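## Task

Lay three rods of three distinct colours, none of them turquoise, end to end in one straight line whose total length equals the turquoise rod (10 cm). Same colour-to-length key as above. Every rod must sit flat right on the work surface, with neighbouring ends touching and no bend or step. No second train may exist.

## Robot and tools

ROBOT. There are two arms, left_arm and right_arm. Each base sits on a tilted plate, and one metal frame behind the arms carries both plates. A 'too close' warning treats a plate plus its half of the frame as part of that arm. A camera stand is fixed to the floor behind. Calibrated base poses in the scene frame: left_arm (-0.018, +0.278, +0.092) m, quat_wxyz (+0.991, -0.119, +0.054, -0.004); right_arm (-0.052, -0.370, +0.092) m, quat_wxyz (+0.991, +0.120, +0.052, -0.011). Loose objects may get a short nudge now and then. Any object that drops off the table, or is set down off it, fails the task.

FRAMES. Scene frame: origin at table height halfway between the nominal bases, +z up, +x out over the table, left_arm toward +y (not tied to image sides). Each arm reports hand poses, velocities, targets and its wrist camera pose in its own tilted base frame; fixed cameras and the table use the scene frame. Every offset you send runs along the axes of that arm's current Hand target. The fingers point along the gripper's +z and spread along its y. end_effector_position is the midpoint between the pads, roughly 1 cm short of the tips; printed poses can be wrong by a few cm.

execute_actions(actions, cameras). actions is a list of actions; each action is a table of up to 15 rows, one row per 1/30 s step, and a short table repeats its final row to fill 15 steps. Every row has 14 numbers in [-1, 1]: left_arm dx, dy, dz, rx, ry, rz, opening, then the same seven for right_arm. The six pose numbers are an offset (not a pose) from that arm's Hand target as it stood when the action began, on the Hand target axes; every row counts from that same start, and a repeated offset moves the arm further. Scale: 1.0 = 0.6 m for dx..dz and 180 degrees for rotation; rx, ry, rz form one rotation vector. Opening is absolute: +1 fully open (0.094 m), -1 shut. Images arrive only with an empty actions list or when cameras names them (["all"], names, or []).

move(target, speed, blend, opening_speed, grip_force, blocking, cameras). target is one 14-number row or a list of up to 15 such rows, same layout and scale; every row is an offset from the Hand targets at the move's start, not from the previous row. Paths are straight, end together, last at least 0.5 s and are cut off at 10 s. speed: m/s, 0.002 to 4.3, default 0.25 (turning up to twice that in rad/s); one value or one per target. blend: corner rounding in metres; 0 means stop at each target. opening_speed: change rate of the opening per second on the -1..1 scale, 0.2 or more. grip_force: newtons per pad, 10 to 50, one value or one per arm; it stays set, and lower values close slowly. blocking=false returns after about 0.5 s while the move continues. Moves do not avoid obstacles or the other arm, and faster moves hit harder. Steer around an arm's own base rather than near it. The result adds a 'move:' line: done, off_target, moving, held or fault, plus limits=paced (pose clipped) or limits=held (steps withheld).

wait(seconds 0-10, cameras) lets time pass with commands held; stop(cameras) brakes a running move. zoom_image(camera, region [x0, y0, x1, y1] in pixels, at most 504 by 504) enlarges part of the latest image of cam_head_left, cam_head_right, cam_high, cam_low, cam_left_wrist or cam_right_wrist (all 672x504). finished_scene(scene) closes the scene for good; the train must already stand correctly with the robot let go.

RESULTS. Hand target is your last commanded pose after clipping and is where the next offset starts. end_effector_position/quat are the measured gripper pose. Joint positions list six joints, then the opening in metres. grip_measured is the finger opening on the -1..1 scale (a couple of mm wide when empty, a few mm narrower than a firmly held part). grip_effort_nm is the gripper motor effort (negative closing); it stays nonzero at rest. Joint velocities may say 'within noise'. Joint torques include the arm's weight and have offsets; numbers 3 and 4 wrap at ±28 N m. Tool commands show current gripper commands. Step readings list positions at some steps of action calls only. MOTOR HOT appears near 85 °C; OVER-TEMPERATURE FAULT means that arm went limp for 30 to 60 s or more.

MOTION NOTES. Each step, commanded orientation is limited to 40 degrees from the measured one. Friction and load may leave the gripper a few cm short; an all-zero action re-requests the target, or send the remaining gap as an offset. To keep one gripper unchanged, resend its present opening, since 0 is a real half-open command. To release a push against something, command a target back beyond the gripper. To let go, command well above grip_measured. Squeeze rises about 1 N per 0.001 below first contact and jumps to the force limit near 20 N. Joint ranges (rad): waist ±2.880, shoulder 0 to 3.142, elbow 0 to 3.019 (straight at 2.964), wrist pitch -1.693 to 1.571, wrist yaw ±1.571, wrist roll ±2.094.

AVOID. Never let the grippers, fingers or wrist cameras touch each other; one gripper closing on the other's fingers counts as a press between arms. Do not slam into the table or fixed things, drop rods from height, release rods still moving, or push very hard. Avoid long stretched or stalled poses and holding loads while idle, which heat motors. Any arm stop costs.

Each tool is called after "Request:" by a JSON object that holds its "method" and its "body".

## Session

Request:
{"method": "execute_actions", "body": {"actions": []}}

Scene clock: 0.00 s.
left_arm: end_effector_position=(+0.7785, +0.1835, +0.2144) grip_measured=+1.000 grip_effort_nm=n/a end_effector_quat_wxyz=(+0.623, -0.414, +0.660, +0.073) | right_arm: end_effector_position=(+0.4860, +0.4120, +0.0885) grip_measured=+1.000 grip_effort_nm=n/a end_effector_quat_wxyz=(+0.075, -0.587, +0.745, +0.310)
Joint positions: left_arm=[0.119 1.997 1.516 0.229 -0.543 -0.576 0.094] | right_arm=[0.539 2.041 1.676 -1.122 -0.644 -0.767 0.094]
Joint velocities: within noise
Joint torques (N m): no reading
Motor temperatures (°C): left_arm=[21 24 27 22 21 19 21] | right_arm=[26 24 26 22 21 21 21]
Heat: left arm: hottest elbow 27 °C; right arm: hottest waist 26 °C.
Hand target: left_arm +0.7845, +0.1841, +0.2303; +0.633, -0.414, +0.650, +0.068 | right_arm +0.4933, +0.4152, +0.0937; +0.084, -0.588, +0.743, +0.308
Tool commands: left_gripper/opening=+1.0 right_gripper/opening=+1.0

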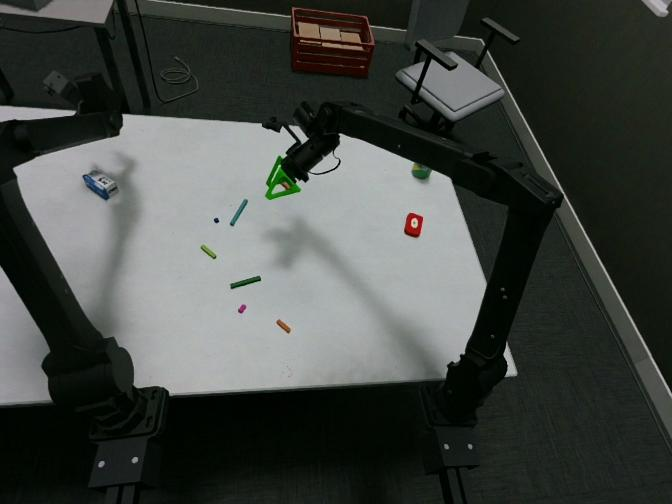

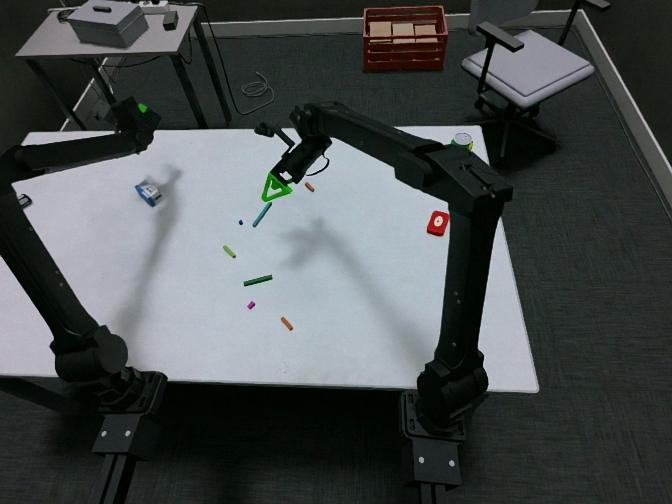

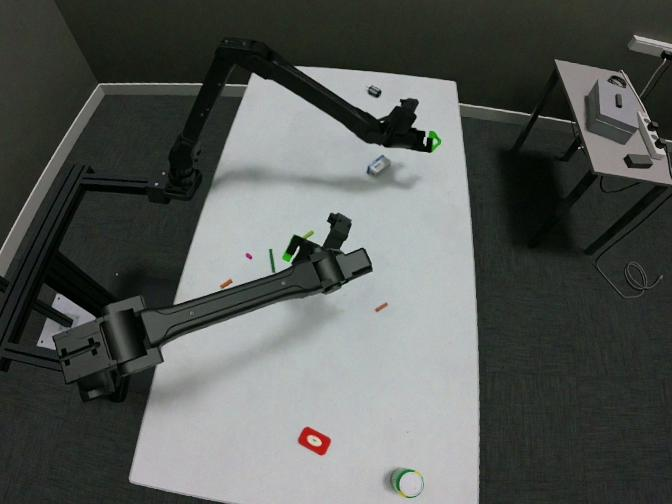

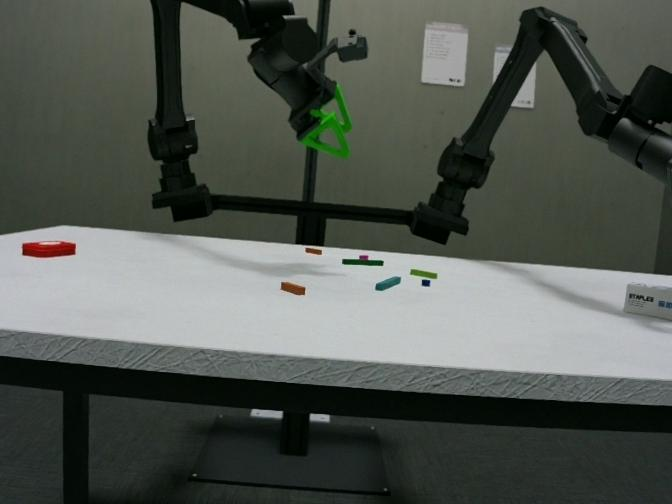

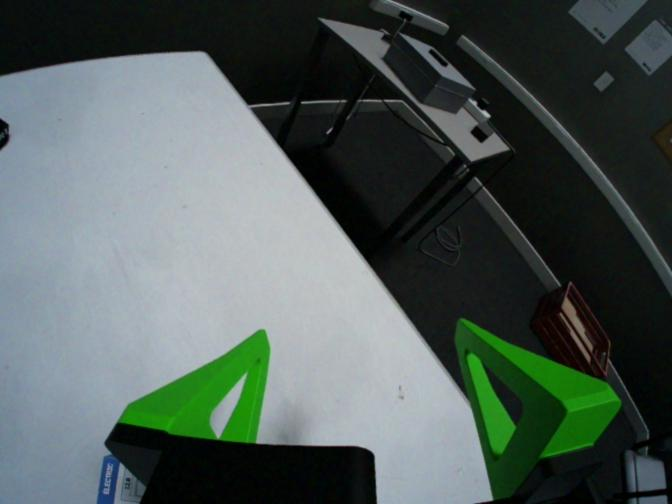

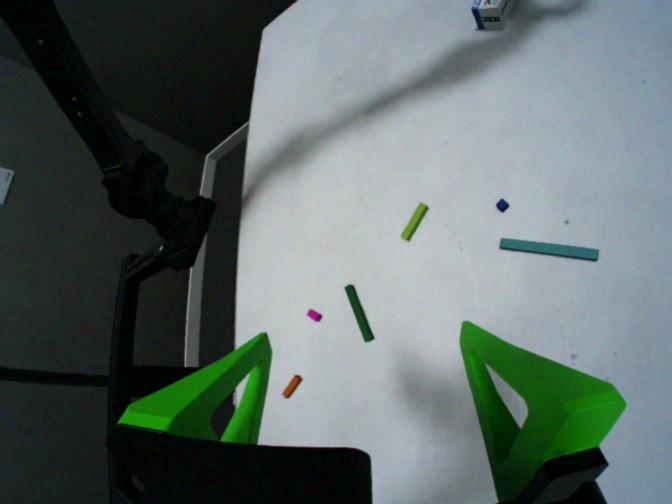

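Request:
{"method": "move", "body": {"target": [[0,0,0,0,0,0,1,0.0638,0.1242,0.2433,0.231,0.181,0.157,-0.3]], "speed": 0.25, "cameras": ["cam_right_wrist","cam_high"]}}

Scene clock: 46.93 s.
left_arm: end_effector_position=(+0.7785, +0.1835, +0.2144) grip_measured=+1.000 grip_effort_nm=0.02 end_effector_quat_wxyz=(+0.623, -0.414, +0.660, +0.073) | right_arm: end_effector_position=(+0.3707, +0.4600, -0.0146) grip_measured=-0.298 grip_effort_nm=-0.06 end_effector_quat_wxyz=(-0.004, -0.397, +0.909, -0.131)
Joint positions: left_arm=[0.119 1.997 1.516 0.229 -0.543 -0.576 0.094] | right_arm=[0.958 2.16 1.667 -1.224 0.22 0.151 0.033]
Joint torques (N m): left_arm=[-3.78 -17.44 10.22 1.8 0.02 0.15] | right_arm=[6.95 -20.25 14.31 -0.27 0.07 0.15]
Motor temperatures (°C): left_arm=[21 29 34 22 21 19 21] | right_arm=[26 29 32 22 21 21 21]
Heat: left arm: hottest elbow 34 °C; right arm: hottest elbow 32 °C.
Hand target: left_arm +0.7845, +0.1841, +0.2303; +0.633, -0.414, +0.650, +0.068 | right_arm +0.3784, +0.4740, -0.0142; +0.003, -0.389, +0.912, -0.130
Off the commanded pose: left_arm 0.017 m, 2 deg | right_arm 0.016 m, 1 deg.
move: off_target (left_arm, right_arm)
Images, in order (width x height): cam_high 672x504, cam_right_wrist 672x504.

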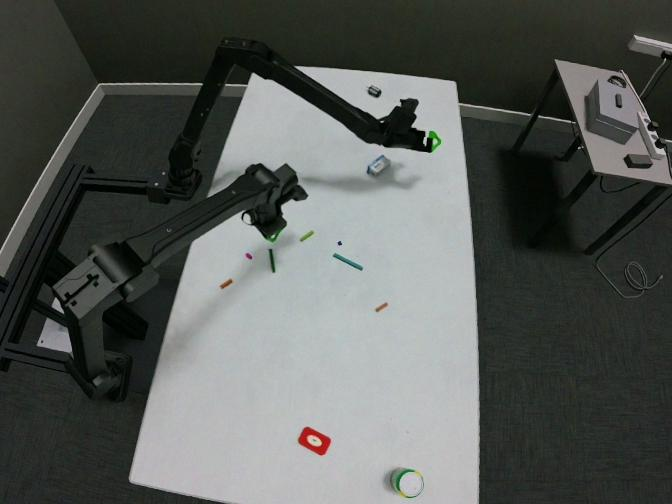

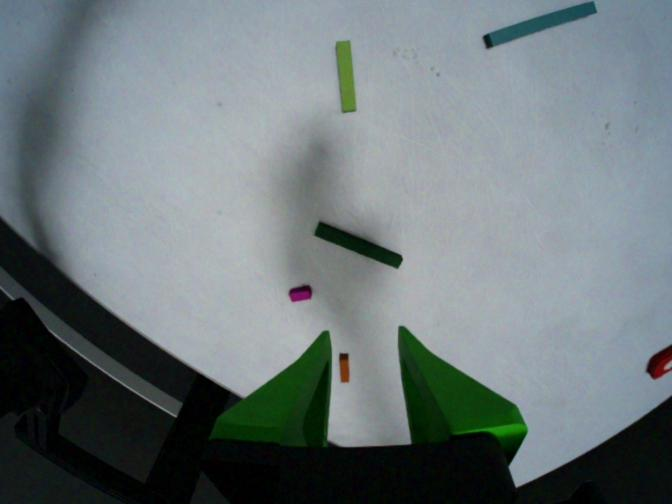

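Request:
{"method": "zoom_image", "body": {"camera": "cam_right_wrist", "region": [290, 20, 400, 130]}}

Request:
{"method": "zoom_image", "body": {"camera": "cam_right_wrist", "region": [290, 320, 400, 410]}}

Scaled by 4.582 from the camera's 672x504 image, which has a finer 960x720 frame.

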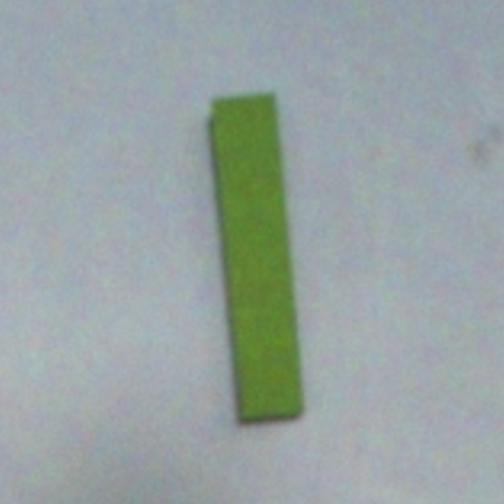

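Scaled by 4.582 from the camera's 672x504 image, which has a finer 960x720 frame.

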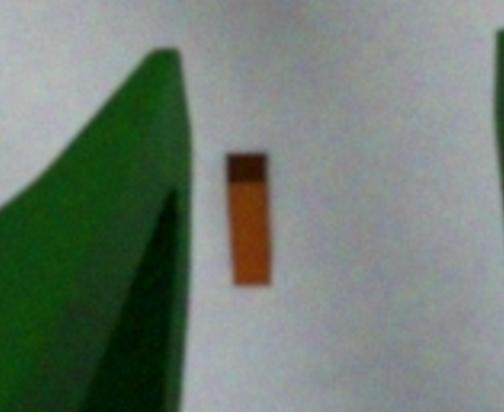

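Request:
{"method": "move", "body": {"target": [-0.188,0.110,-0.526,0,0,0,1, 0.25,0.03,0.15,0,0,-0.014,-0.3], "speed": 0.25, "cameras": ["cam_right_wrist"]}}

Scene clock: 137.67 s.
left_arm: end_effector_position=(+0.4823, +0.0906, +0.3654) grip_measured=+1.000 grip_effort_nm=0.02 end_effector_quat_wxyz=(+0.637, -0.416, +0.645, +0.070) | right_arm: end_effector_position=(+0.2727, +0.3489, -0.0989) grip_measured=-0.298 grip_effort_nm=-0.06 end_effector_quat_wxyz=(-0.015, -0.412, +0.900, -0.140)
Joint positions: left_arm=[-0.048 1.085 0.865 -0.018 -0.717 -0.621 0.094] | right_arm=[0.994 2.024 1.119 -0.845 0.219 0.155 0.033]
Joint torques (N m): left_arm=[-1.55 -6.65 9.61 1.31 -0.09 0.07] | right_arm=[6.18 -19.66 6.69 0.83 -0.15 0.12]
Heat: left arm: hottest elbow 37 °C; right arm: hottest elbow 35 °C.
Hand target: left_arm +0.4845, +0.0846, +0.3601; +0.634, -0.414, +0.650, +0.068 | right_arm +0.2706, +0.3582, -0.0911; +0.000, -0.409, +0.903, -0.130
Off the commanded pose: left_arm 0.008 m, 1 deg | right_arm 0.012 m, 2 deg.
move: off_target (right_arm)
Images, in order (width x height): cam_right_wrist 672x504.

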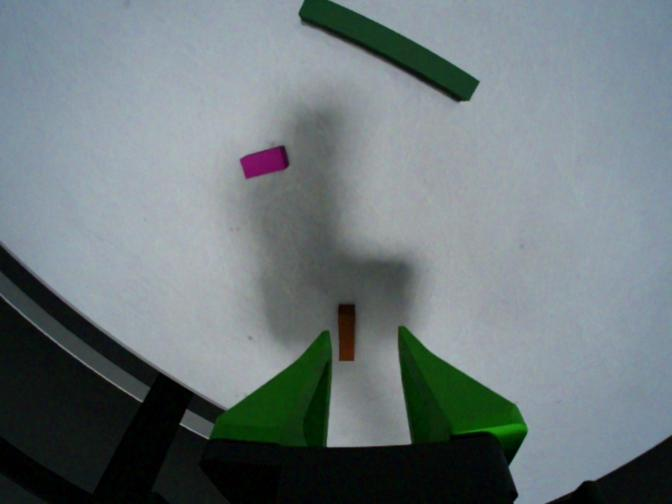

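Request:
{"method": "zoom_image", "body": {"camera": "cam_right_wrist", "region": [270, 260, 430, 380]}}

Scaled by 3.150 from the camera's 672x504 image, which has a finer 960x720 frame.

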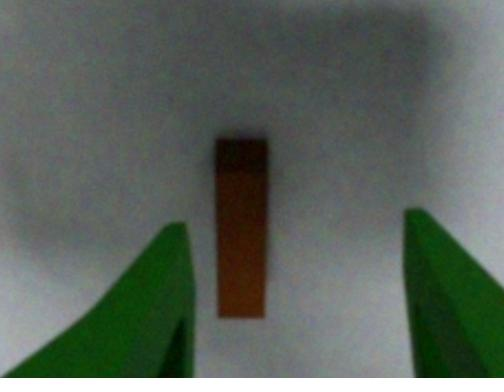

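Request:
{"method": "move", "body": {"target": [0,0,0,0,0,0,1, 0.053,0.028,0.058,0,0,0.0117,-0.3], "speed": 0.15, "cameras": ["cam_right_wrist","cam_high"]}}

Request:
{"method": "zoom_image", "body": {"camera": "cam_right_wrist", "region": [270, 240, 450, 390]}}

Scene clock: 176.13 s.
left_arm: end_effector_position=(+0.4823, +0.0906, +0.3654) grip_measured=+1.000 grip_effort_nm=0.02 end_effector_quat_wxyz=(+0.637, -0.416, +0.645, +0.070) | right_arm: end_effector_position=(+0.2449, +0.3342, -0.1226) grip_measured=-0.298 grip_effort_nm=-0.06 end_effector_quat_wxyz=(-0.002, -0.396, +0.909, -0.133)
Joint positions: left_arm=[-0.048 1.085 0.865 -0.018 -0.717 -0.621 0.094] | right_arm=[1.029 2.022 1.013 -0.722 0.214 0.224 0.033]
Joint torques (N m): left_arm=[-2.43 -5.89 9.65 1.28 -0.1 0.08] | right_arm=[6.12 -16.21 5.9 0.91 -0.11 0.13]
Heat: left arm: hottest elbow 37 °C; right arm: hottest elbow 33 °C.
Hand target: left_arm +0.4845, +0.0846, +0.3601; +0.634, -0.414, +0.650, +0.068 | right_arm +0.2408, +0.3371, -0.1252; +0.002, -0.392, +0.911, -0.130
Off the commanded pose: left_arm 0.008 m, 1 deg | right_arm 0.006 m, 1 deg.
move: done
Images, in order (width x height): cam_high 672x504, cam_right_wrist 672x504.

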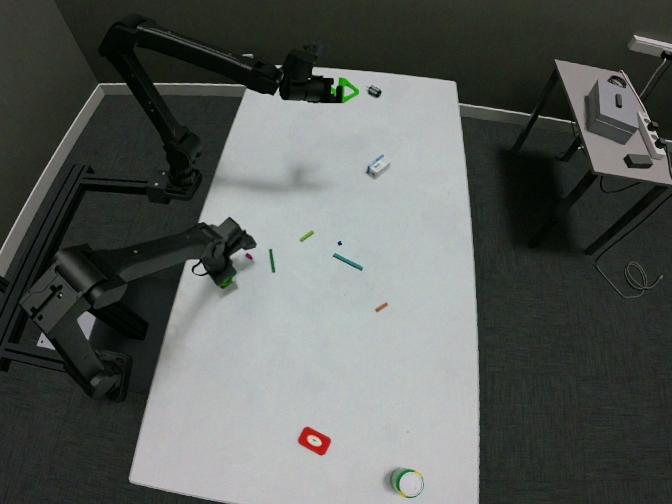

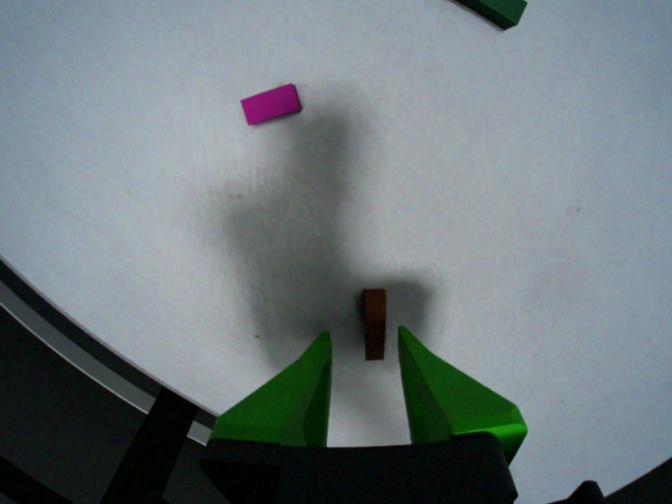

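Scaled by 2.800 from the camera's 672x504 image, which has a finer 960x720 frame.

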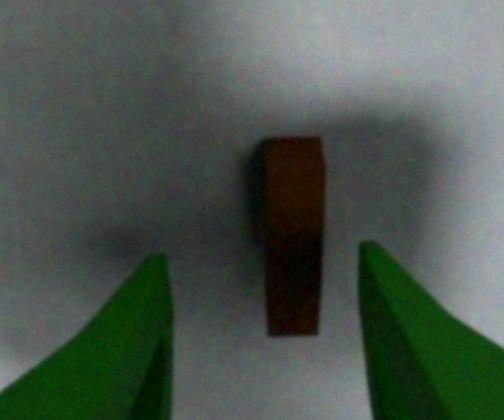

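Request:
{"method": "move", "body": {"target": [0,0,0,0,0,0,1, 0,0,0.032,0,0,0,-0.3], "speed": 0.06}}

Scene clock: 189.53 s.
left_arm: end_effector_position=(+0.4823, +0.0906, +0.3654) grip_measured=+1.000 grip_effort_nm=0.02 end_effector_quat_wxyz=(+0.637, -0.416, +0.645, +0.070) | right_arm: end_effector_position=(+0.2492, +0.3413, -0.1292) grip_measured=-0.298 grip_effort_nm=-0.06 end_effector_quat_wxyz=(+0.012, -0.395, +0.910, -0.123)
Joint positions: left_arm=[-0.048 1.085 0.865 -0.018 -0.717 -0.621 0.094] | right_arm=[1.029 2.035 1.013 -0.674 0.214 0.225 0.033]
Joint torques (N m): left_arm=[-2.67 -6.24 9.52 1.25 -0.08 0.08] | right_arm=[5.13 -14.33 5.31 1.06 -0.06 0.06]
Heat: left arm: hottest elbow 37 °C; right arm: hottest elbow 32 °C.
Hand target: left_arm +0.4845, +0.0846, +0.3601; +0.634, -0.414, +0.650, +0.068 | right_arm +0.2428, +0.3326, -0.1437; +0.002, -0.392, +0.911, -0.130
Off the commanded pose: left_arm 0.008 m, 1 deg | right_arm 0.018 m, 1 deg.
move: off_target (right_arm)

Request:
{"method": "move", "body": {"target": [[0,0,0,0,0,0,1, 0.005,0,0.006,0,0,0,-0.3],[0,0,0,0,0,0,1, 0.005,0,0.006,0,0,0,-0.84]], "speed": 0.05, "grip_force": [50,30], "cameras": ["cam_right_wrist"]}}

Request:
{"method": "zoom_image", "body": {"camera": "cam_right_wrist", "region": [270, 240, 450, 390]}}

Scene clock: 197.03 s.
left_arm: end_effector_position=(+0.4823, +0.0906, +0.3654) grip_measured=+1.000 grip_effort_nm=0.02 end_effector_quat_wxyz=(+0.637, -0.416, +0.645, +0.070) | right_arm: end_effector_position=(+0.2468, +0.3374, -0.1324) grip_measured=-0.796 grip_effort_nm=-0.60 end_effector_quat_wxyz=(+0.012, -0.395, +0.910, -0.123)
Joint positions: left_arm=[-0.048 1.085 0.865 -0.018 -0.717 -0.621 0.094] | right_arm=[1.029 2.037 1 -0.661 0.214 0.225 0.01]
Joint torques (N m): left_arm=[-2.49 -5.83 9.52 1.17 -0.08 0.05] | right_arm=[4.89 -13.86 5.38 0.96 -0.06 0.04]
Heat: left arm: hottest elbow 37 °C; right arm: hottest elbow 32 °C.
Hand target: left_arm +0.4845, +0.0846, +0.3601; +0.634, -0.414, +0.650, +0.068 | right_arm +0.2410, +0.3295, -0.1470; +0.002, -0.392, +0.911, -0.130
Off the commanded pose: left_arm 0.008 m, 1 deg | right_arm 0.017 m, 1 deg.
grip_force (N): 50, 30
move: off_target (right_arm); target 2's new opening was sent with right_arm's hand 0.018 m and 1 deg from that target
Images, in order (width x height): cam_right_wrist 672x504.

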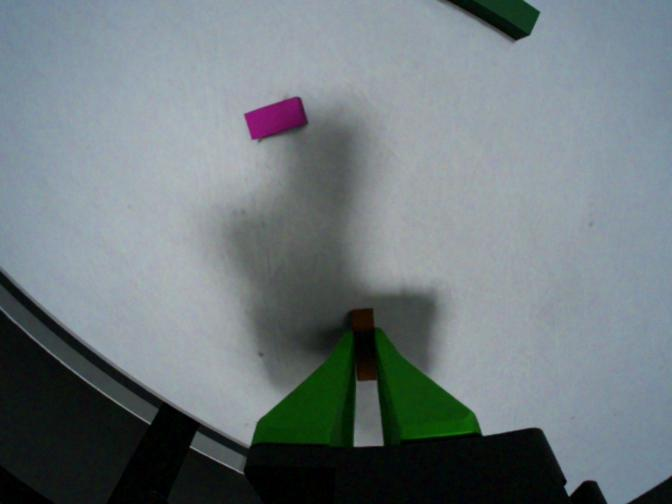

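Scaled by 2.800 from the camera's 672x504 image, which has a finer 960x720 frame.

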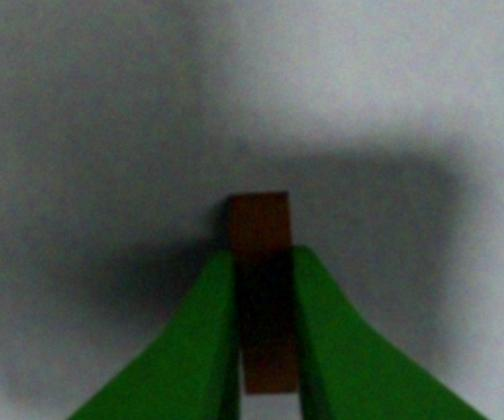

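Request:
{"method": "move", "body": {"target": [[0,0,0,0,0,0,1, 0,0,-0.12,0,0,0,-0.84],[0,0,0,0,0,0,1, -0.412,-0.043,-0.1,0,0,-0.012,-0.84]], "speed": 0.2, "blend": [0.03,0], "cameras": ["cam_right_wrist"]}}

Request:
{"method": "zoom_image", "body": {"camera": "cam_right_wrist", "region": [270, 140, 450, 390]}}

Scene clock: 223.00 s.
left_arm: end_effector_position=(+0.4823, +0.0906, +0.3654) grip_measured=+1.000 grip_effort_nm=0.02 end_effector_quat_wxyz=(+0.637, -0.416, +0.645, +0.070) | right_arm: end_effector_position=(+0.4095, +0.5002, -0.1006) grip_measured=-0.797 grip_effort_nm=-0.64 end_effector_quat_wxyz=(+0.000, -0.408, +0.904, -0.129)
Joint positions: left_arm=[-0.048 1.085 0.865 -0.018 -0.717 -0.621 0.094] | right_arm=[0.946 2.405 1.873 -1.17 0.225 0.113 0.01]
Joint torques (N m): left_arm=[-1.67 -6.36 9.7 1.33 -0.16 0.06] | right_arm=[6.07 -22.71 14.06 -0.23 0.07 -0.22]
Heat: left arm: hottest elbow 37 °C; right arm: hottest elbow 31 °C.
Hand target: left_arm +0.4845, +0.0846, +0.3601; +0.634, -0.414, +0.650, +0.068 | right_arm +0.4241, +0.5034, -0.1073; +0.000, -0.410, +0.903, -0.130
Off the commanded pose: left_arm 0.008 m, 1 deg | right_arm 0.016 m, 0 deg.
grip_force (N): 50, 30
move: off_target (right_arm)
Images, in order (width x height): cam_right_wrist 672x504.

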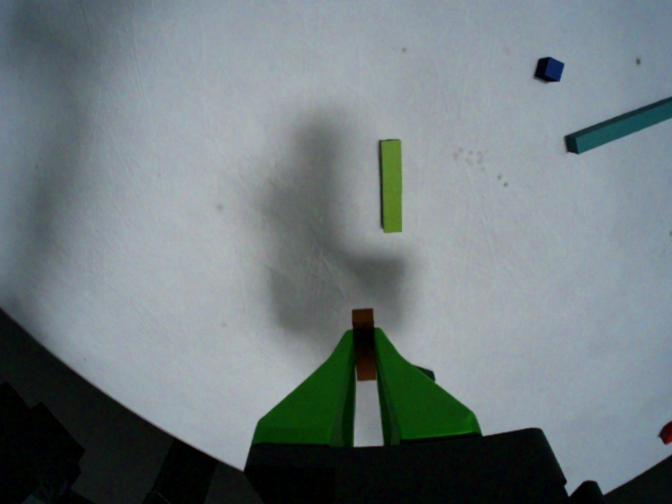

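Scaled by 2.016 from the camera's 672x504 image, which has a finer 960x720 frame.

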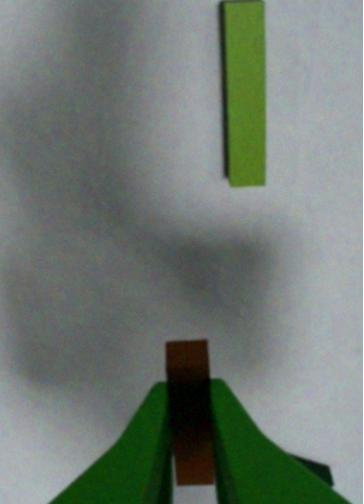

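Request:
{"method": "move", "body": {"target": [0,0,0,0,0,0,1, 0,-0.036,0.076,0,0,-0.003,-0.84], "speed": 0.1, "cameras": ["cam_right_wrist"]}}

Request:
{"method": "zoom_image", "body": {"camera": "cam_right_wrist", "region": [270, 180, 450, 390]}}

Scene clock: 240.40 s.
left_arm: end_effector_position=(+0.4823, +0.0906, +0.3654) grip_measured=+1.000 grip_effort_nm=0.02 end_effector_quat_wxyz=(+0.637, -0.416, +0.645, +0.070) | right_arm: end_effector_position=(+0.4363, +0.4796, -0.1314) grip_measured=-0.797 grip_effort_nm=-0.63 end_effector_quat_wxyz=(-0.001, -0.410, +0.903, -0.130)
Joint positions: left_arm=[-0.048 1.085 0.865 -0.018 -0.717 -0.621 0.094] | right_arm=[0.895 2.452 1.873 -1.114 0.231 0.056 0.01]
Joint torques (N m): left_arm=[-1.79 -6.71 9.61 1.26 -0.06 0.08] | right_arm=[6.53 -23.41 11.06 0.85 0.04 -0.26]
Heat: left arm: hottest elbow 37 °C; right arm: hottest elbow 33 °C.
Hand target: left_arm +0.4845, +0.0846, +0.3601; +0.634, -0.414, +0.650, +0.068 | right_arm +0.4450, +0.4790, -0.1462; -0.001, -0.414, +0.901, -0.130
Off the commanded pose: left_arm 0.008 m, 1 deg | right_arm 0.017 m, 0 deg.
grip_force (N): 50, 30
move: off_target (right_arm)
Images, in order (width x height): cam_right_wrist 672x504.

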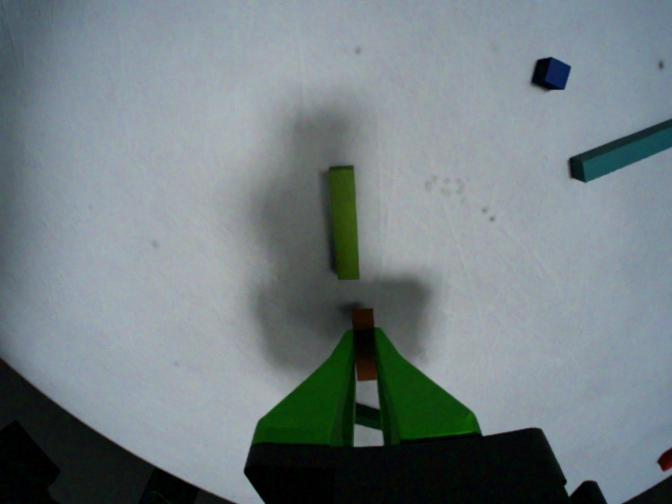

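Scaled by 2.400 from the camera's 672x504 image, which has a finer 960x720 frame.

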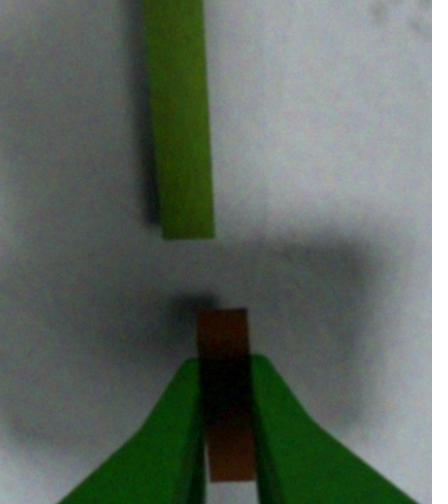

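Request:
{"method": "move", "body": {"target": [0,0,0,0,0,0,1, 0.003,0.035,0,0,0,-0.003,-0.84], "speed": 0.08, "cameras": ["cam_right_wrist"]}}

Request:
{"method": "zoom_image", "body": {"camera": "cam_right_wrist", "region": [270, 180, 450, 390]}}

Scene clock: 259.83 s.
left_arm: end_effector_position=(+0.4823, +0.0906, +0.3654) grip_measured=+1.000 grip_effort_nm=0.02 end_effector_quat_wxyz=(+0.637, -0.416, +0.645, +0.070) | right_arm: end_effector_position=(+0.4343, +0.4814, -0.1314) grip_measured=-0.797 grip_effort_nm=-0.64 end_effector_quat_wxyz=(-0.001, -0.412, +0.902, -0.130)
Joint positions: left_arm=[-0.048 1.085 0.865 -0.018 -0.717 -0.621 0.094] | right_arm=[0.899 2.452 1.873 -1.114 0.231 0.056 0.01]
Joint torques (N m): left_arm=[-1.38 -5.36 9.65 1.46 -0.12 0.08] | right_arm=[8.88 -23 10.67 1.02 -0.11 0]
Heat: left arm: hottest elbow 37 °C; right arm: hottest elbow 34 °C.
Hand target: left_arm +0.4845, +0.0846, +0.3601; +0.634, -0.414, +0.650, +0.068 | right_arm +0.4280, +0.4908, -0.1510; -0.002, -0.418, +0.899, -0.130
Off the commanded pose: left_arm 0.008 m, 1 deg | right_arm 0.023 m, 1 deg.
grip_force (N): 50, 30
move: off_target (right_arm)
Images, in order (width x height): cam_right_wrist 672x504.

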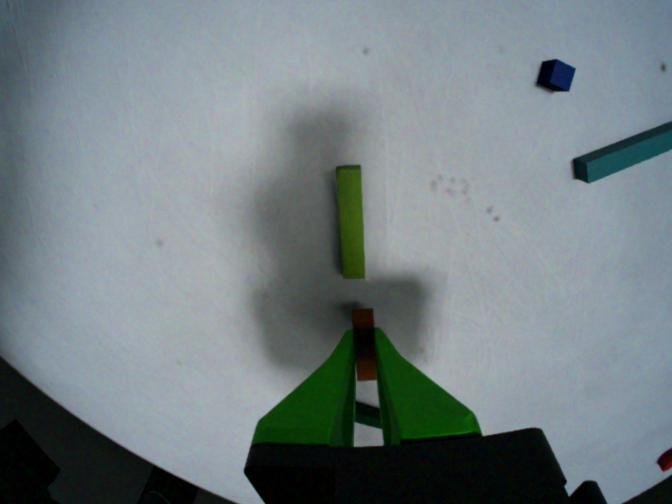

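Scaled by 2.400 from the camera's 672x504 image, which has a finer 960x720 frame.

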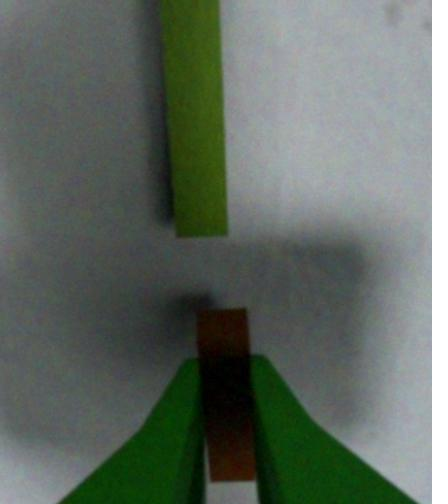

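Request:
{"method": "move", "body": {"target": [0,0,0,0,0,0,1, 0.003,0.005,0.02,0,0,0,-0.84], "speed": 0.06, "cameras": ["cam_right_wrist"]}}

Request:
{"method": "zoom_image", "body": {"camera": "cam_right_wrist", "region": [270, 180, 450, 390]}}

Scene clock: 268.13 s.
left_arm: end_effector_position=(+0.4823, +0.0906, +0.3654) grip_measured=+1.000 grip_effort_nm=0.02 end_effector_quat_wxyz=(+0.637, -0.416, +0.645, +0.070) | right_arm: end_effector_position=(+0.4361, +0.4837, -0.1398) grip_measured=-0.797 grip_effort_nm=-0.63 end_effector_quat_wxyz=(+0.005, -0.412, +0.902, -0.127)
Joint positions: left_arm=[-0.048 1.085 0.865 -0.018 -0.717 -0.621 0.094] | right_arm=[0.899 2.464 1.873 -1.088 0.231 0.056 0.01]
Joint torques (N m): left_arm=[-1.79 -5.95 9.72 1.31 -0.12 0.07] | right_arm=[8.82 -22.95 9.58 0.98 -0.09 -0.02]
Heat: left arm: hottest elbow 37 °C; right arm: hottest elbow 34 °C.
Hand target: left_arm +0.4845, +0.0846, +0.3601; +0.634, -0.414, +0.650, +0.068 | right_arm +0.4259, +0.4885, -0.1631; -0.002, -0.418, +0.899, -0.130
Off the commanded pose: left_arm 0.008 m, 1 deg | right_arm 0.026 m, 1 deg.
grip_force (N): 50, 30
move: off_target (right_arm)
Images, in order (width x height): cam_right_wrist 672x504.

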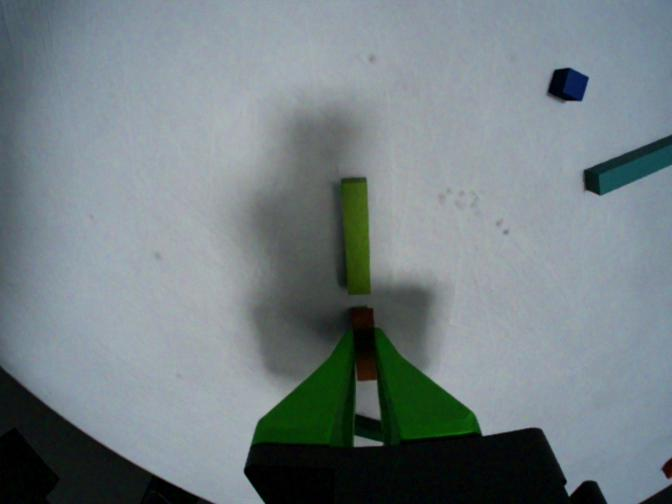

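Scaled by 2.400 from the camera's 672x504 image, which has a finer 960x720 frame.

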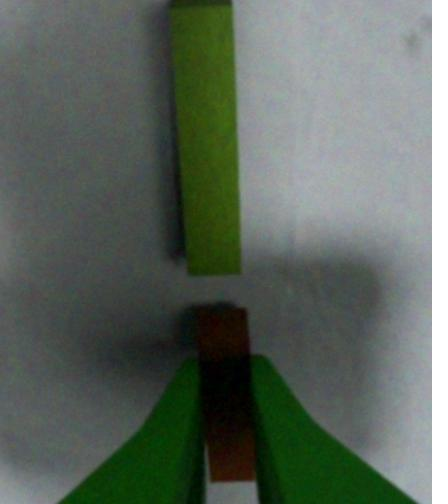

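Request:
{"method": "move", "body": {"target": [0,0,0,0,0,0,1, 0.012,0.002,0.012,0,0,0,-0.84], "speed": 0.06, "cameras": ["cam_right_wrist"]}}

Request:
{"method": "zoom_image", "body": {"camera": "cam_right_wrist", "region": [270, 180, 450, 390]}}

Scene clock: 278.10 s.
left_arm: end_effector_position=(+0.4823, +0.0906, +0.3654) grip_measured=+1.000 grip_effort_nm=0.02 end_effector_quat_wxyz=(+0.637, -0.416, +0.645, +0.070) | right_arm: end_effector_position=(+0.4355, +0.4846, -0.1448) grip_measured=-0.797 grip_effort_nm=-0.64 end_effector_quat_wxyz=(+0.011, -0.412, +0.903, -0.124)
Joint positions: left_arm=[-0.048 1.085 0.865 -0.018 -0.717 -0.621 0.094] | right_arm=[0.901 2.464 1.858 -1.059 0.231 0.056 0.01]
Joint torques (N m): left_arm=[-1.9 -5.71 9.61 1.16 -0.07 0.1] | right_arm=[8.7 -23.59 7.64 0.99 -0.08 -0.01]
Heat: left arm: hottest elbow 37 °C; right arm: hottest elbow 34 °C.
Hand target: left_arm +0.4845, +0.0846, +0.3601; +0.634, -0.414, +0.650, +0.068 | right_arm +0.4212, +0.4821, -0.1694; -0.002, -0.418, +0.899, -0.130
Off the commanded pose: left_arm 0.008 m, 1 deg | right_arm 0.029 m, 2 deg.
grip_force (N): 50, 30
move: off_target (right_arm)
Images, in order (width x height): cam_right_wrist 672x504.

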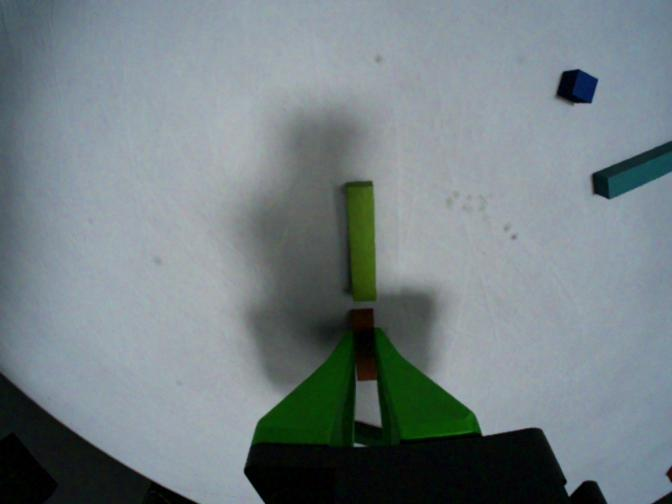

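Scaled by 2.400 from the camera's 672x504 image, which has a finer 960x720 frame.

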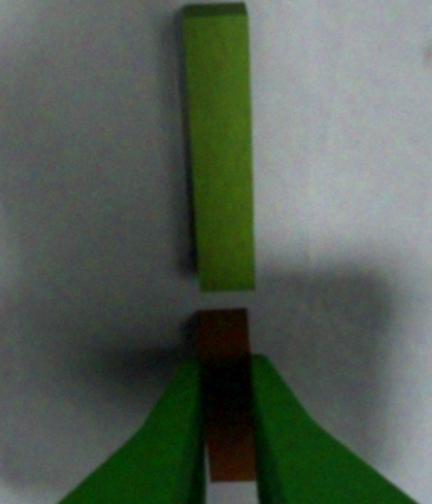

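Request:
{"method": "move", "body": {"target": [0,0,0,0,0,0,1, 0.002,-0.043,0.005,0,0,0,-0.84], "speed": 0.06, "cameras": ["cam_right_wrist"]}}

Request:
{"method": "zoom_image", "body": {"camera": "cam_right_wrist", "region": [270, 180, 450, 390]}}

Scene clock: 291.40 s.
left_arm: end_effector_position=(+0.4823, +0.0906, +0.3654) grip_measured=+1.000 grip_effort_nm=0.02 end_effector_quat_wxyz=(+0.637, -0.416, +0.645, +0.070) | right_arm: end_effector_position=(+0.4350, +0.4838, -0.1461) grip_measured=-0.797 grip_effort_nm=-0.64 end_effector_quat_wxyz=(+0.010, -0.419, +0.900, -0.124)
Joint positions: left_arm=[-0.048 1.085 0.865 -0.018 -0.717 -0.621 0.094] | right_arm=[0.901 2.464 1.854 -1.055 0.231 0.04 0.01]
Joint torques (N m): left_arm=[-2.08 -5.71 9.66 1.31 -0.12 0.04] | right_arm=[5.54 -24.35 6.86 1.14 0.06 -0.25]
Heat: left arm: hottest elbow 37 °C; right arm: hottest elbow 32 °C.
Hand target: left_arm +0.4845, +0.0846, +0.3601; +0.634, -0.414, +0.650, +0.068 | right_arm +0.4400, +0.4645, -0.1663; -0.002, -0.418, +0.899, -0.130
Off the commanded pose: left_arm 0.008 m, 1 deg | right_arm 0.028 m, 2 deg.
grip_force (N): 50, 30
move: off_target (right_arm)
Images, in order (width x height): cam_right_wrist 672x504.

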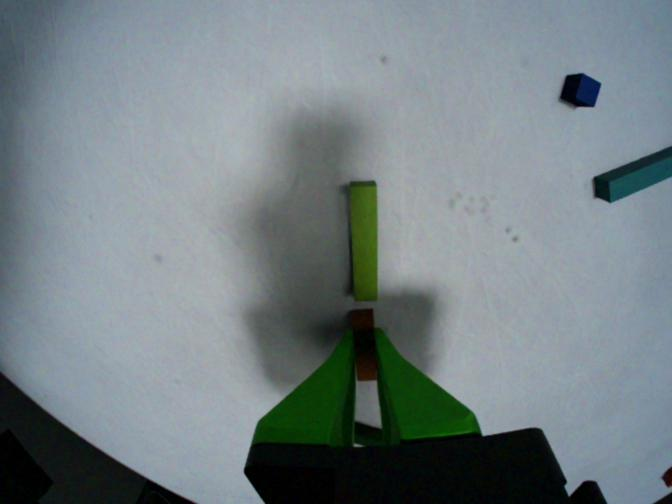

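Scaled by 2.400 from the camera's 672x504 image, which has a finer 960x720 frame.

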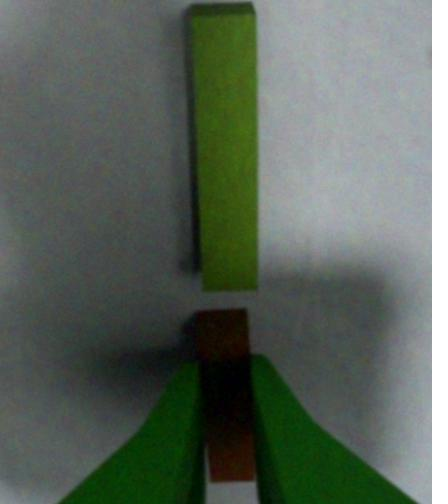

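Request:
{"method": "move", "body": {"target": [0,0,0,0,0,0,1, 0.002,-0.005,0.001,0,0,0.002,-0.84], "speed": 0.06, "cameras": ["cam_right_wrist"]}}

Request:
{"method": "zoom_image", "body": {"camera": "cam_right_wrist", "region": [270, 180, 450, 390]}}

Scene clock: 299.40 s.
left_arm: end_effector_position=(+0.4823, +0.0906, +0.3654) grip_measured=+1.000 grip_effort_nm=0.02 end_effector_quat_wxyz=(+0.637, -0.416, +0.645, +0.070) | right_arm: end_effector_position=(+0.4349, +0.4837, -0.1464) grip_measured=-0.797 grip_effort_nm=-0.63 end_effector_quat_wxyz=(+0.011, -0.419, +0.899, -0.124)
Joint positions: left_arm=[-0.048 1.085 0.865 -0.018 -0.717 -0.621 0.094] | right_arm=[0.901 2.463 1.851 -1.051 0.231 0.04 0.01]
Joint torques (N m): left_arm=[-1.55 -5.95 9.54 1.5 -0.06 0.09] | right_arm=[5.07 -24.76 6.5 1.2 0.06 -0.2]
Heat: left arm: hottest elbow 37 °C; right arm: hottest elbow 32 °C.
Hand target: left_arm +0.4845, +0.0846, +0.3601; +0.634, -0.414, +0.650, +0.068 | right_arm +0.4416, +0.4617, -0.1660; -0.001, -0.415, +0.900, -0.130
Off the commanded pose: left_arm 0.008 m, 1 deg | right_arm 0.030 m, 2 deg.
grip_force (N): 50, 30
move: off_target (right_arm)
Images, in order (width x height): cam_right_wrist 672x504.

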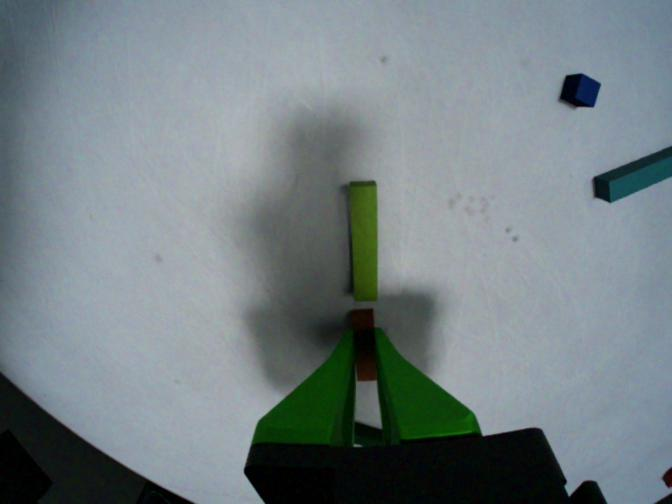

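Scaled by 2.400 from the camera's 672x504 image, which has a finer 960x720 frame.

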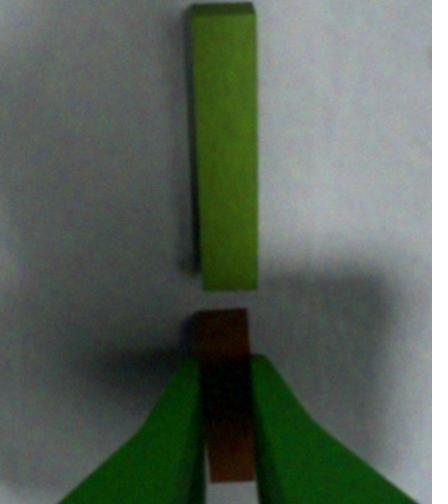

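Request:
{"method": "move", "body": {"target": [0,0,0,0,0,0,1, 0,-0.005,0.001,0,0,0.003,-0.84], "speed": 0.06}}

Scene clock: 301.73 s.
left_arm: end_effector_position=(+0.4823, +0.0906, +0.3654) grip_measured=+1.000 grip_effort_nm=0.02 end_effector_quat_wxyz=(+0.637, -0.416, +0.645, +0.070) | right_arm: end_effector_position=(+0.4352, +0.4837, -0.1461) grip_measured=-0.797 grip_effort_nm=-0.64 end_effector_quat_wxyz=(+0.011, -0.419, +0.900, -0.123)
Joint positions: left_arm=[-0.048 1.085 0.865 -0.018 -0.717 -0.621 0.094] | right_arm=[0.9 2.462 1.851 -1.051 0.231 0.04 0.01]
Joint torques (N m): left_arm=[-2.55 -6.42 9.57 1.29 -0.1 0.07] | right_arm=[4.84 -24.76 6.48 1.25 0.08 -0.17]
Heat: left arm: hottest elbow 37 °C; right arm: hottest elbow 32 °C.
Hand target: left_arm +0.4845, +0.0846, +0.3601; +0.634, -0.414, +0.650, +0.068 | right_arm +0.4440, +0.4597, -0.1657; -0.001, -0.411, +0.902, -0.130
Off the commanded pose: left_arm 0.008 m, 1 deg | right_arm 0.032 m, 2 deg.
grip_force (N): 50, 30
move: off_target (right_arm)

Request:
{"method": "move", "body": {"target": [0,0,0,0,0,0,1, 0,-0.003,0.001,0,0,0.003,-0.84], "speed": 0.06, "cameras": ["cam_right_wrist"]}}

Request:
{"method": "zoom_image", "body": {"camera": "cam_right_wrist", "region": [270, 180, 450, 390]}}

Scene clock: 306.47 s.
left_arm: end_effector_position=(+0.4823, +0.0906, +0.3654) grip_measured=+1.000 grip_effort_nm=0.02 end_effector_quat_wxyz=(+0.637, -0.416, +0.645, +0.070) | right_arm: end_effector_position=(+0.4351, +0.4835, -0.1463) grip_measured=-0.797 grip_effort_nm=-0.64 end_effector_quat_wxyz=(+0.012, -0.419, +0.900, -0.123)
Joint positions: left_arm=[-0.048 1.085 0.865 -0.018 -0.717 -0.621 0.094] | right_arm=[0.9 2.461 1.848 -1.048 0.231 0.04 0.01]
Joint torques (N m): left_arm=[-2.49 -5.95 9.62 1.14 -0.08 0.1] | right_arm=[4.6 -24.76 6.61 1.25 0.08 -0.11]
Heat: left arm: hottest elbow 37 °C; right arm: hottest elbow 32 °C.
Hand target: left_arm +0.4845, +0.0846, +0.3601; +0.634, -0.414, +0.650, +0.068 | right_arm +0.4453, +0.4584, -0.1659; +0.000, -0.407, +0.904, -0.130
Off the commanded pose: left_arm 0.008 m, 1 deg | right_arm 0.033 m, 2 deg.
grip_force (N): 50, 30
move: off_target (right_arm)
Images, in order (width x height): cam_right_wrist 672x504.

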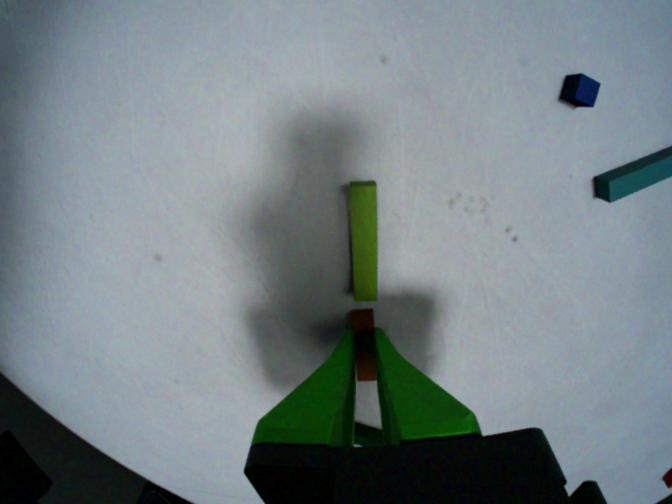

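Scaled by 2.400 from the camera's 672x504 image, which has a finer 960x720 frame.

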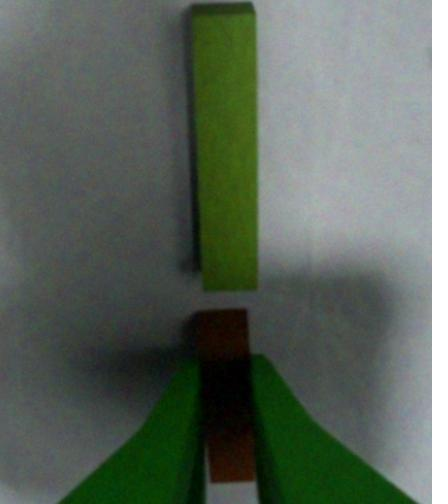

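Request:
{"method": "move", "body": {"target": [0,0,0,0,0,0,1, 0,-0.005,0,0,0,0,-0.84], "speed": 0.06}}

Scene clock: 313.23 s.
left_arm: end_effector_position=(+0.4823, +0.0906, +0.3654) grip_measured=+1.000 grip_effort_nm=0.02 end_effector_quat_wxyz=(+0.637, -0.416, +0.645, +0.070) | right_arm: end_effector_position=(+0.4353, +0.4834, -0.1463) grip_measured=-0.797 grip_effort_nm=-0.63 end_effector_quat_wxyz=(+0.012, -0.419, +0.900, -0.123)
Joint positions: left_arm=[-0.048 1.085 0.865 -0.018 -0.717 -0.621 0.094] | right_arm=[0.9 2.461 1.848 -1.048 0.231 0.04 0.01]
Joint torques (N m): left_arm=[-2.02 -5.95 9.57 1.22 -0.14 0.11] | right_arm=[4.01 -24.59 6.42 1.22 0.08 -0.15]
Heat: left arm: hottest elbow 37 °C; right arm: hottest elbow 32 °C.
Hand target: left_arm +0.4845, +0.0846, +0.3601; +0.634, -0.414, +0.650, +0.068 | right_arm +0.4476, +0.4565, -0.1653; +0.000, -0.407, +0.904, -0.130
Off the commanded pose: left_arm 0.008 m, 1 deg | right_arm 0.035 m, 2 deg.
grip_force (N): 50, 30
move: off_target (right_arm)

Request:
{"method": "move", "body": {"target": [0,0,0,0,0,0,1, 0,-0.004,0,0,0,0,-0.84], "speed": 0.06}}

Scene clock: 315.97 s.
left_arm: end_effector_position=(+0.4823, +0.0906, +0.3654) grip_measured=+1.000 grip_effort_nm=0.02 end_effector_quat_wxyz=(+0.637, -0.416, +0.645, +0.070) | right_arm: end_effector_position=(+0.4354, +0.4835, -0.1460) grip_measured=-0.797 grip_effort_nm=-0.64 end_effector_quat_wxyz=(+0.012, -0.418, +0.900, -0.123)
Joint positions: left_arm=[-0.048 1.085 0.865 -0.018 -0.717 -0.621 0.094] | right_arm=[0.9 2.461 1.848 -1.048 0.231 0.04 0.01]
Joint torques (N m): left_arm=[-2.08 -6.07 9.7 1.42 -0.11 0.06] | right_arm=[3.84 -24.94 6.38 1.22 0.1 -0.18]
Heat: left arm: hottest elbow 37 °C; right arm: hottest shoulder 32 °C.
Hand target: left_arm +0.4845, +0.0846, +0.3601; +0.634, -0.414, +0.650, +0.068 | right_arm +0.4493, +0.4551, -0.1645; +0.000, -0.407, +0.904, -0.130
Off the commanded pose: left_arm 0.008 m, 1 deg | right_arm 0.037 m, 2 deg.
grip_force (N): 50, 30
move: off_target (right_arm)

Request:
{"method": "move", "body": {"target": [0,0,0,0,0,0,1, 0,-0.004,0,0,0,0,-0.84], "speed": 0.1}}

Scene clock: 323.80 s.
left_arm: end_effector_position=(+0.4823, +0.0906, +0.3654) grip_measured=+1.000 grip_effort_nm=0.02 end_effector_quat_wxyz=(+0.637, -0.416, +0.645, +0.070) | right_arm: end_effector_position=(+0.4389, +0.4807, -0.1453) grip_measured=-0.797 grip_effort_nm=-0.63 end_effector_quat_wxyz=(+0.014, -0.415, +0.901, -0.122)
Joint positions: left_arm=[-0.048 1.085 0.865 -0.018 -0.717 -0.621 0.094] | right_arm=[0.893 2.458 1.845 -1.044 0.231 0.04 0.01]
Joint torques (N m): left_arm=[-1.49 -6.3 9.52 1.22 -0.04 0.09] | right_arm=[3.96 -24.82 6.68 1.02 0.11 -0.23]
Heat: left arm: hottest elbow 37 °C; right arm: hottest shoulder 32 °C.
Hand target: left_arm +0.4845, +0.0846, +0.3601; +0.634, -0.414, +0.650, +0.068 | right_arm +0.4510, +0.4535, -0.1642; +0.000, -0.407, +0.904, -0.130
Off the commanded pose: left_arm 0.008 m, 1 deg | right_arm 0.035 m, 2 deg.
grip_force (N): 50, 30
move: off_target (right_arm)

Request:
{"method": "wait", "body": {"seconds": 0, "cameras": ["cam_right_wrist"]}}

Request:
{"method": "zoom_image", "body": {"camera": "cam_right_wrist", "region": [270, 180, 450, 390]}}

Scene clock: 326.83 s.
left_arm: end_effector_position=(+0.4823, +0.0906, +0.3654) grip_measured=+1.000 grip_effort_nm=0.02 end_effector_quat_wxyz=(+0.637, -0.416, +0.645, +0.070) | right_arm: end_effector_position=(+0.4389, +0.4807, -0.1453) grip_measured=-0.797 grip_effort_nm=-0.64 end_effector_quat_wxyz=(+0.014, -0.415, +0.901, -0.122)
Joint positions: left_arm=[-0.048 1.085 0.865 -0.018 -0.717 -0.621 0.094] | right_arm=[0.893 2.458 1.845 -1.044 0.231 0.04 0.01]
Joint torques (N m): left_arm=[-1.9 -6.24 9.57 1.39 -0.06 0.07] | right_arm=[3.96 -24.76 6.71 1.06 0.12 -0.21]
Heat: left arm: hottest elbow 37 °C; right arm: hottest shoulder 32 °C.
Hand target: left_arm +0.4845, +0.0846, +0.3601; +0.634, -0.414, +0.650, +0.068 | right_arm +0.4510, +0.4535, -0.1642; +0.000, -0.407, +0.904, -0.130
Tool commands: left_gripper/opening=+1.0 right_gripper/opening=-0.84
Off the commanded pose: left_arm 0.008 m, 1 deg | right_arm 0.035 m, 2 deg.
grip_force (N): 50, 30
Images, in order (width x height): cam_right_wrist 672x504.

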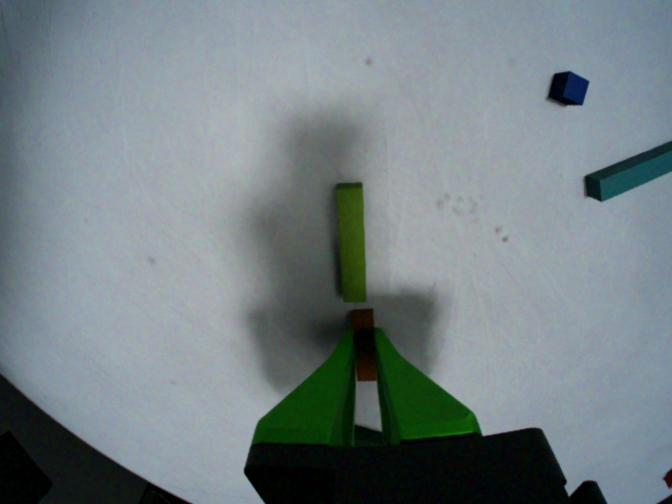

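Scaled by 2.400 from the camera's 672x504 image, which has a finer 960x720 frame.

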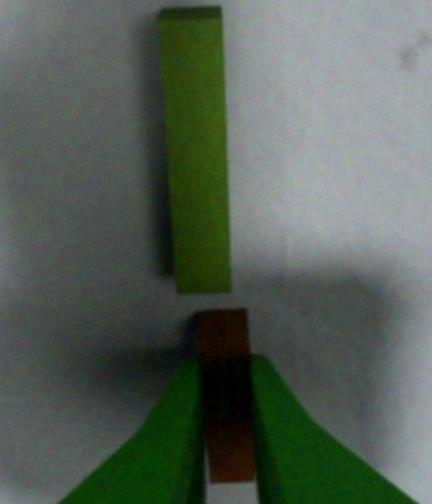

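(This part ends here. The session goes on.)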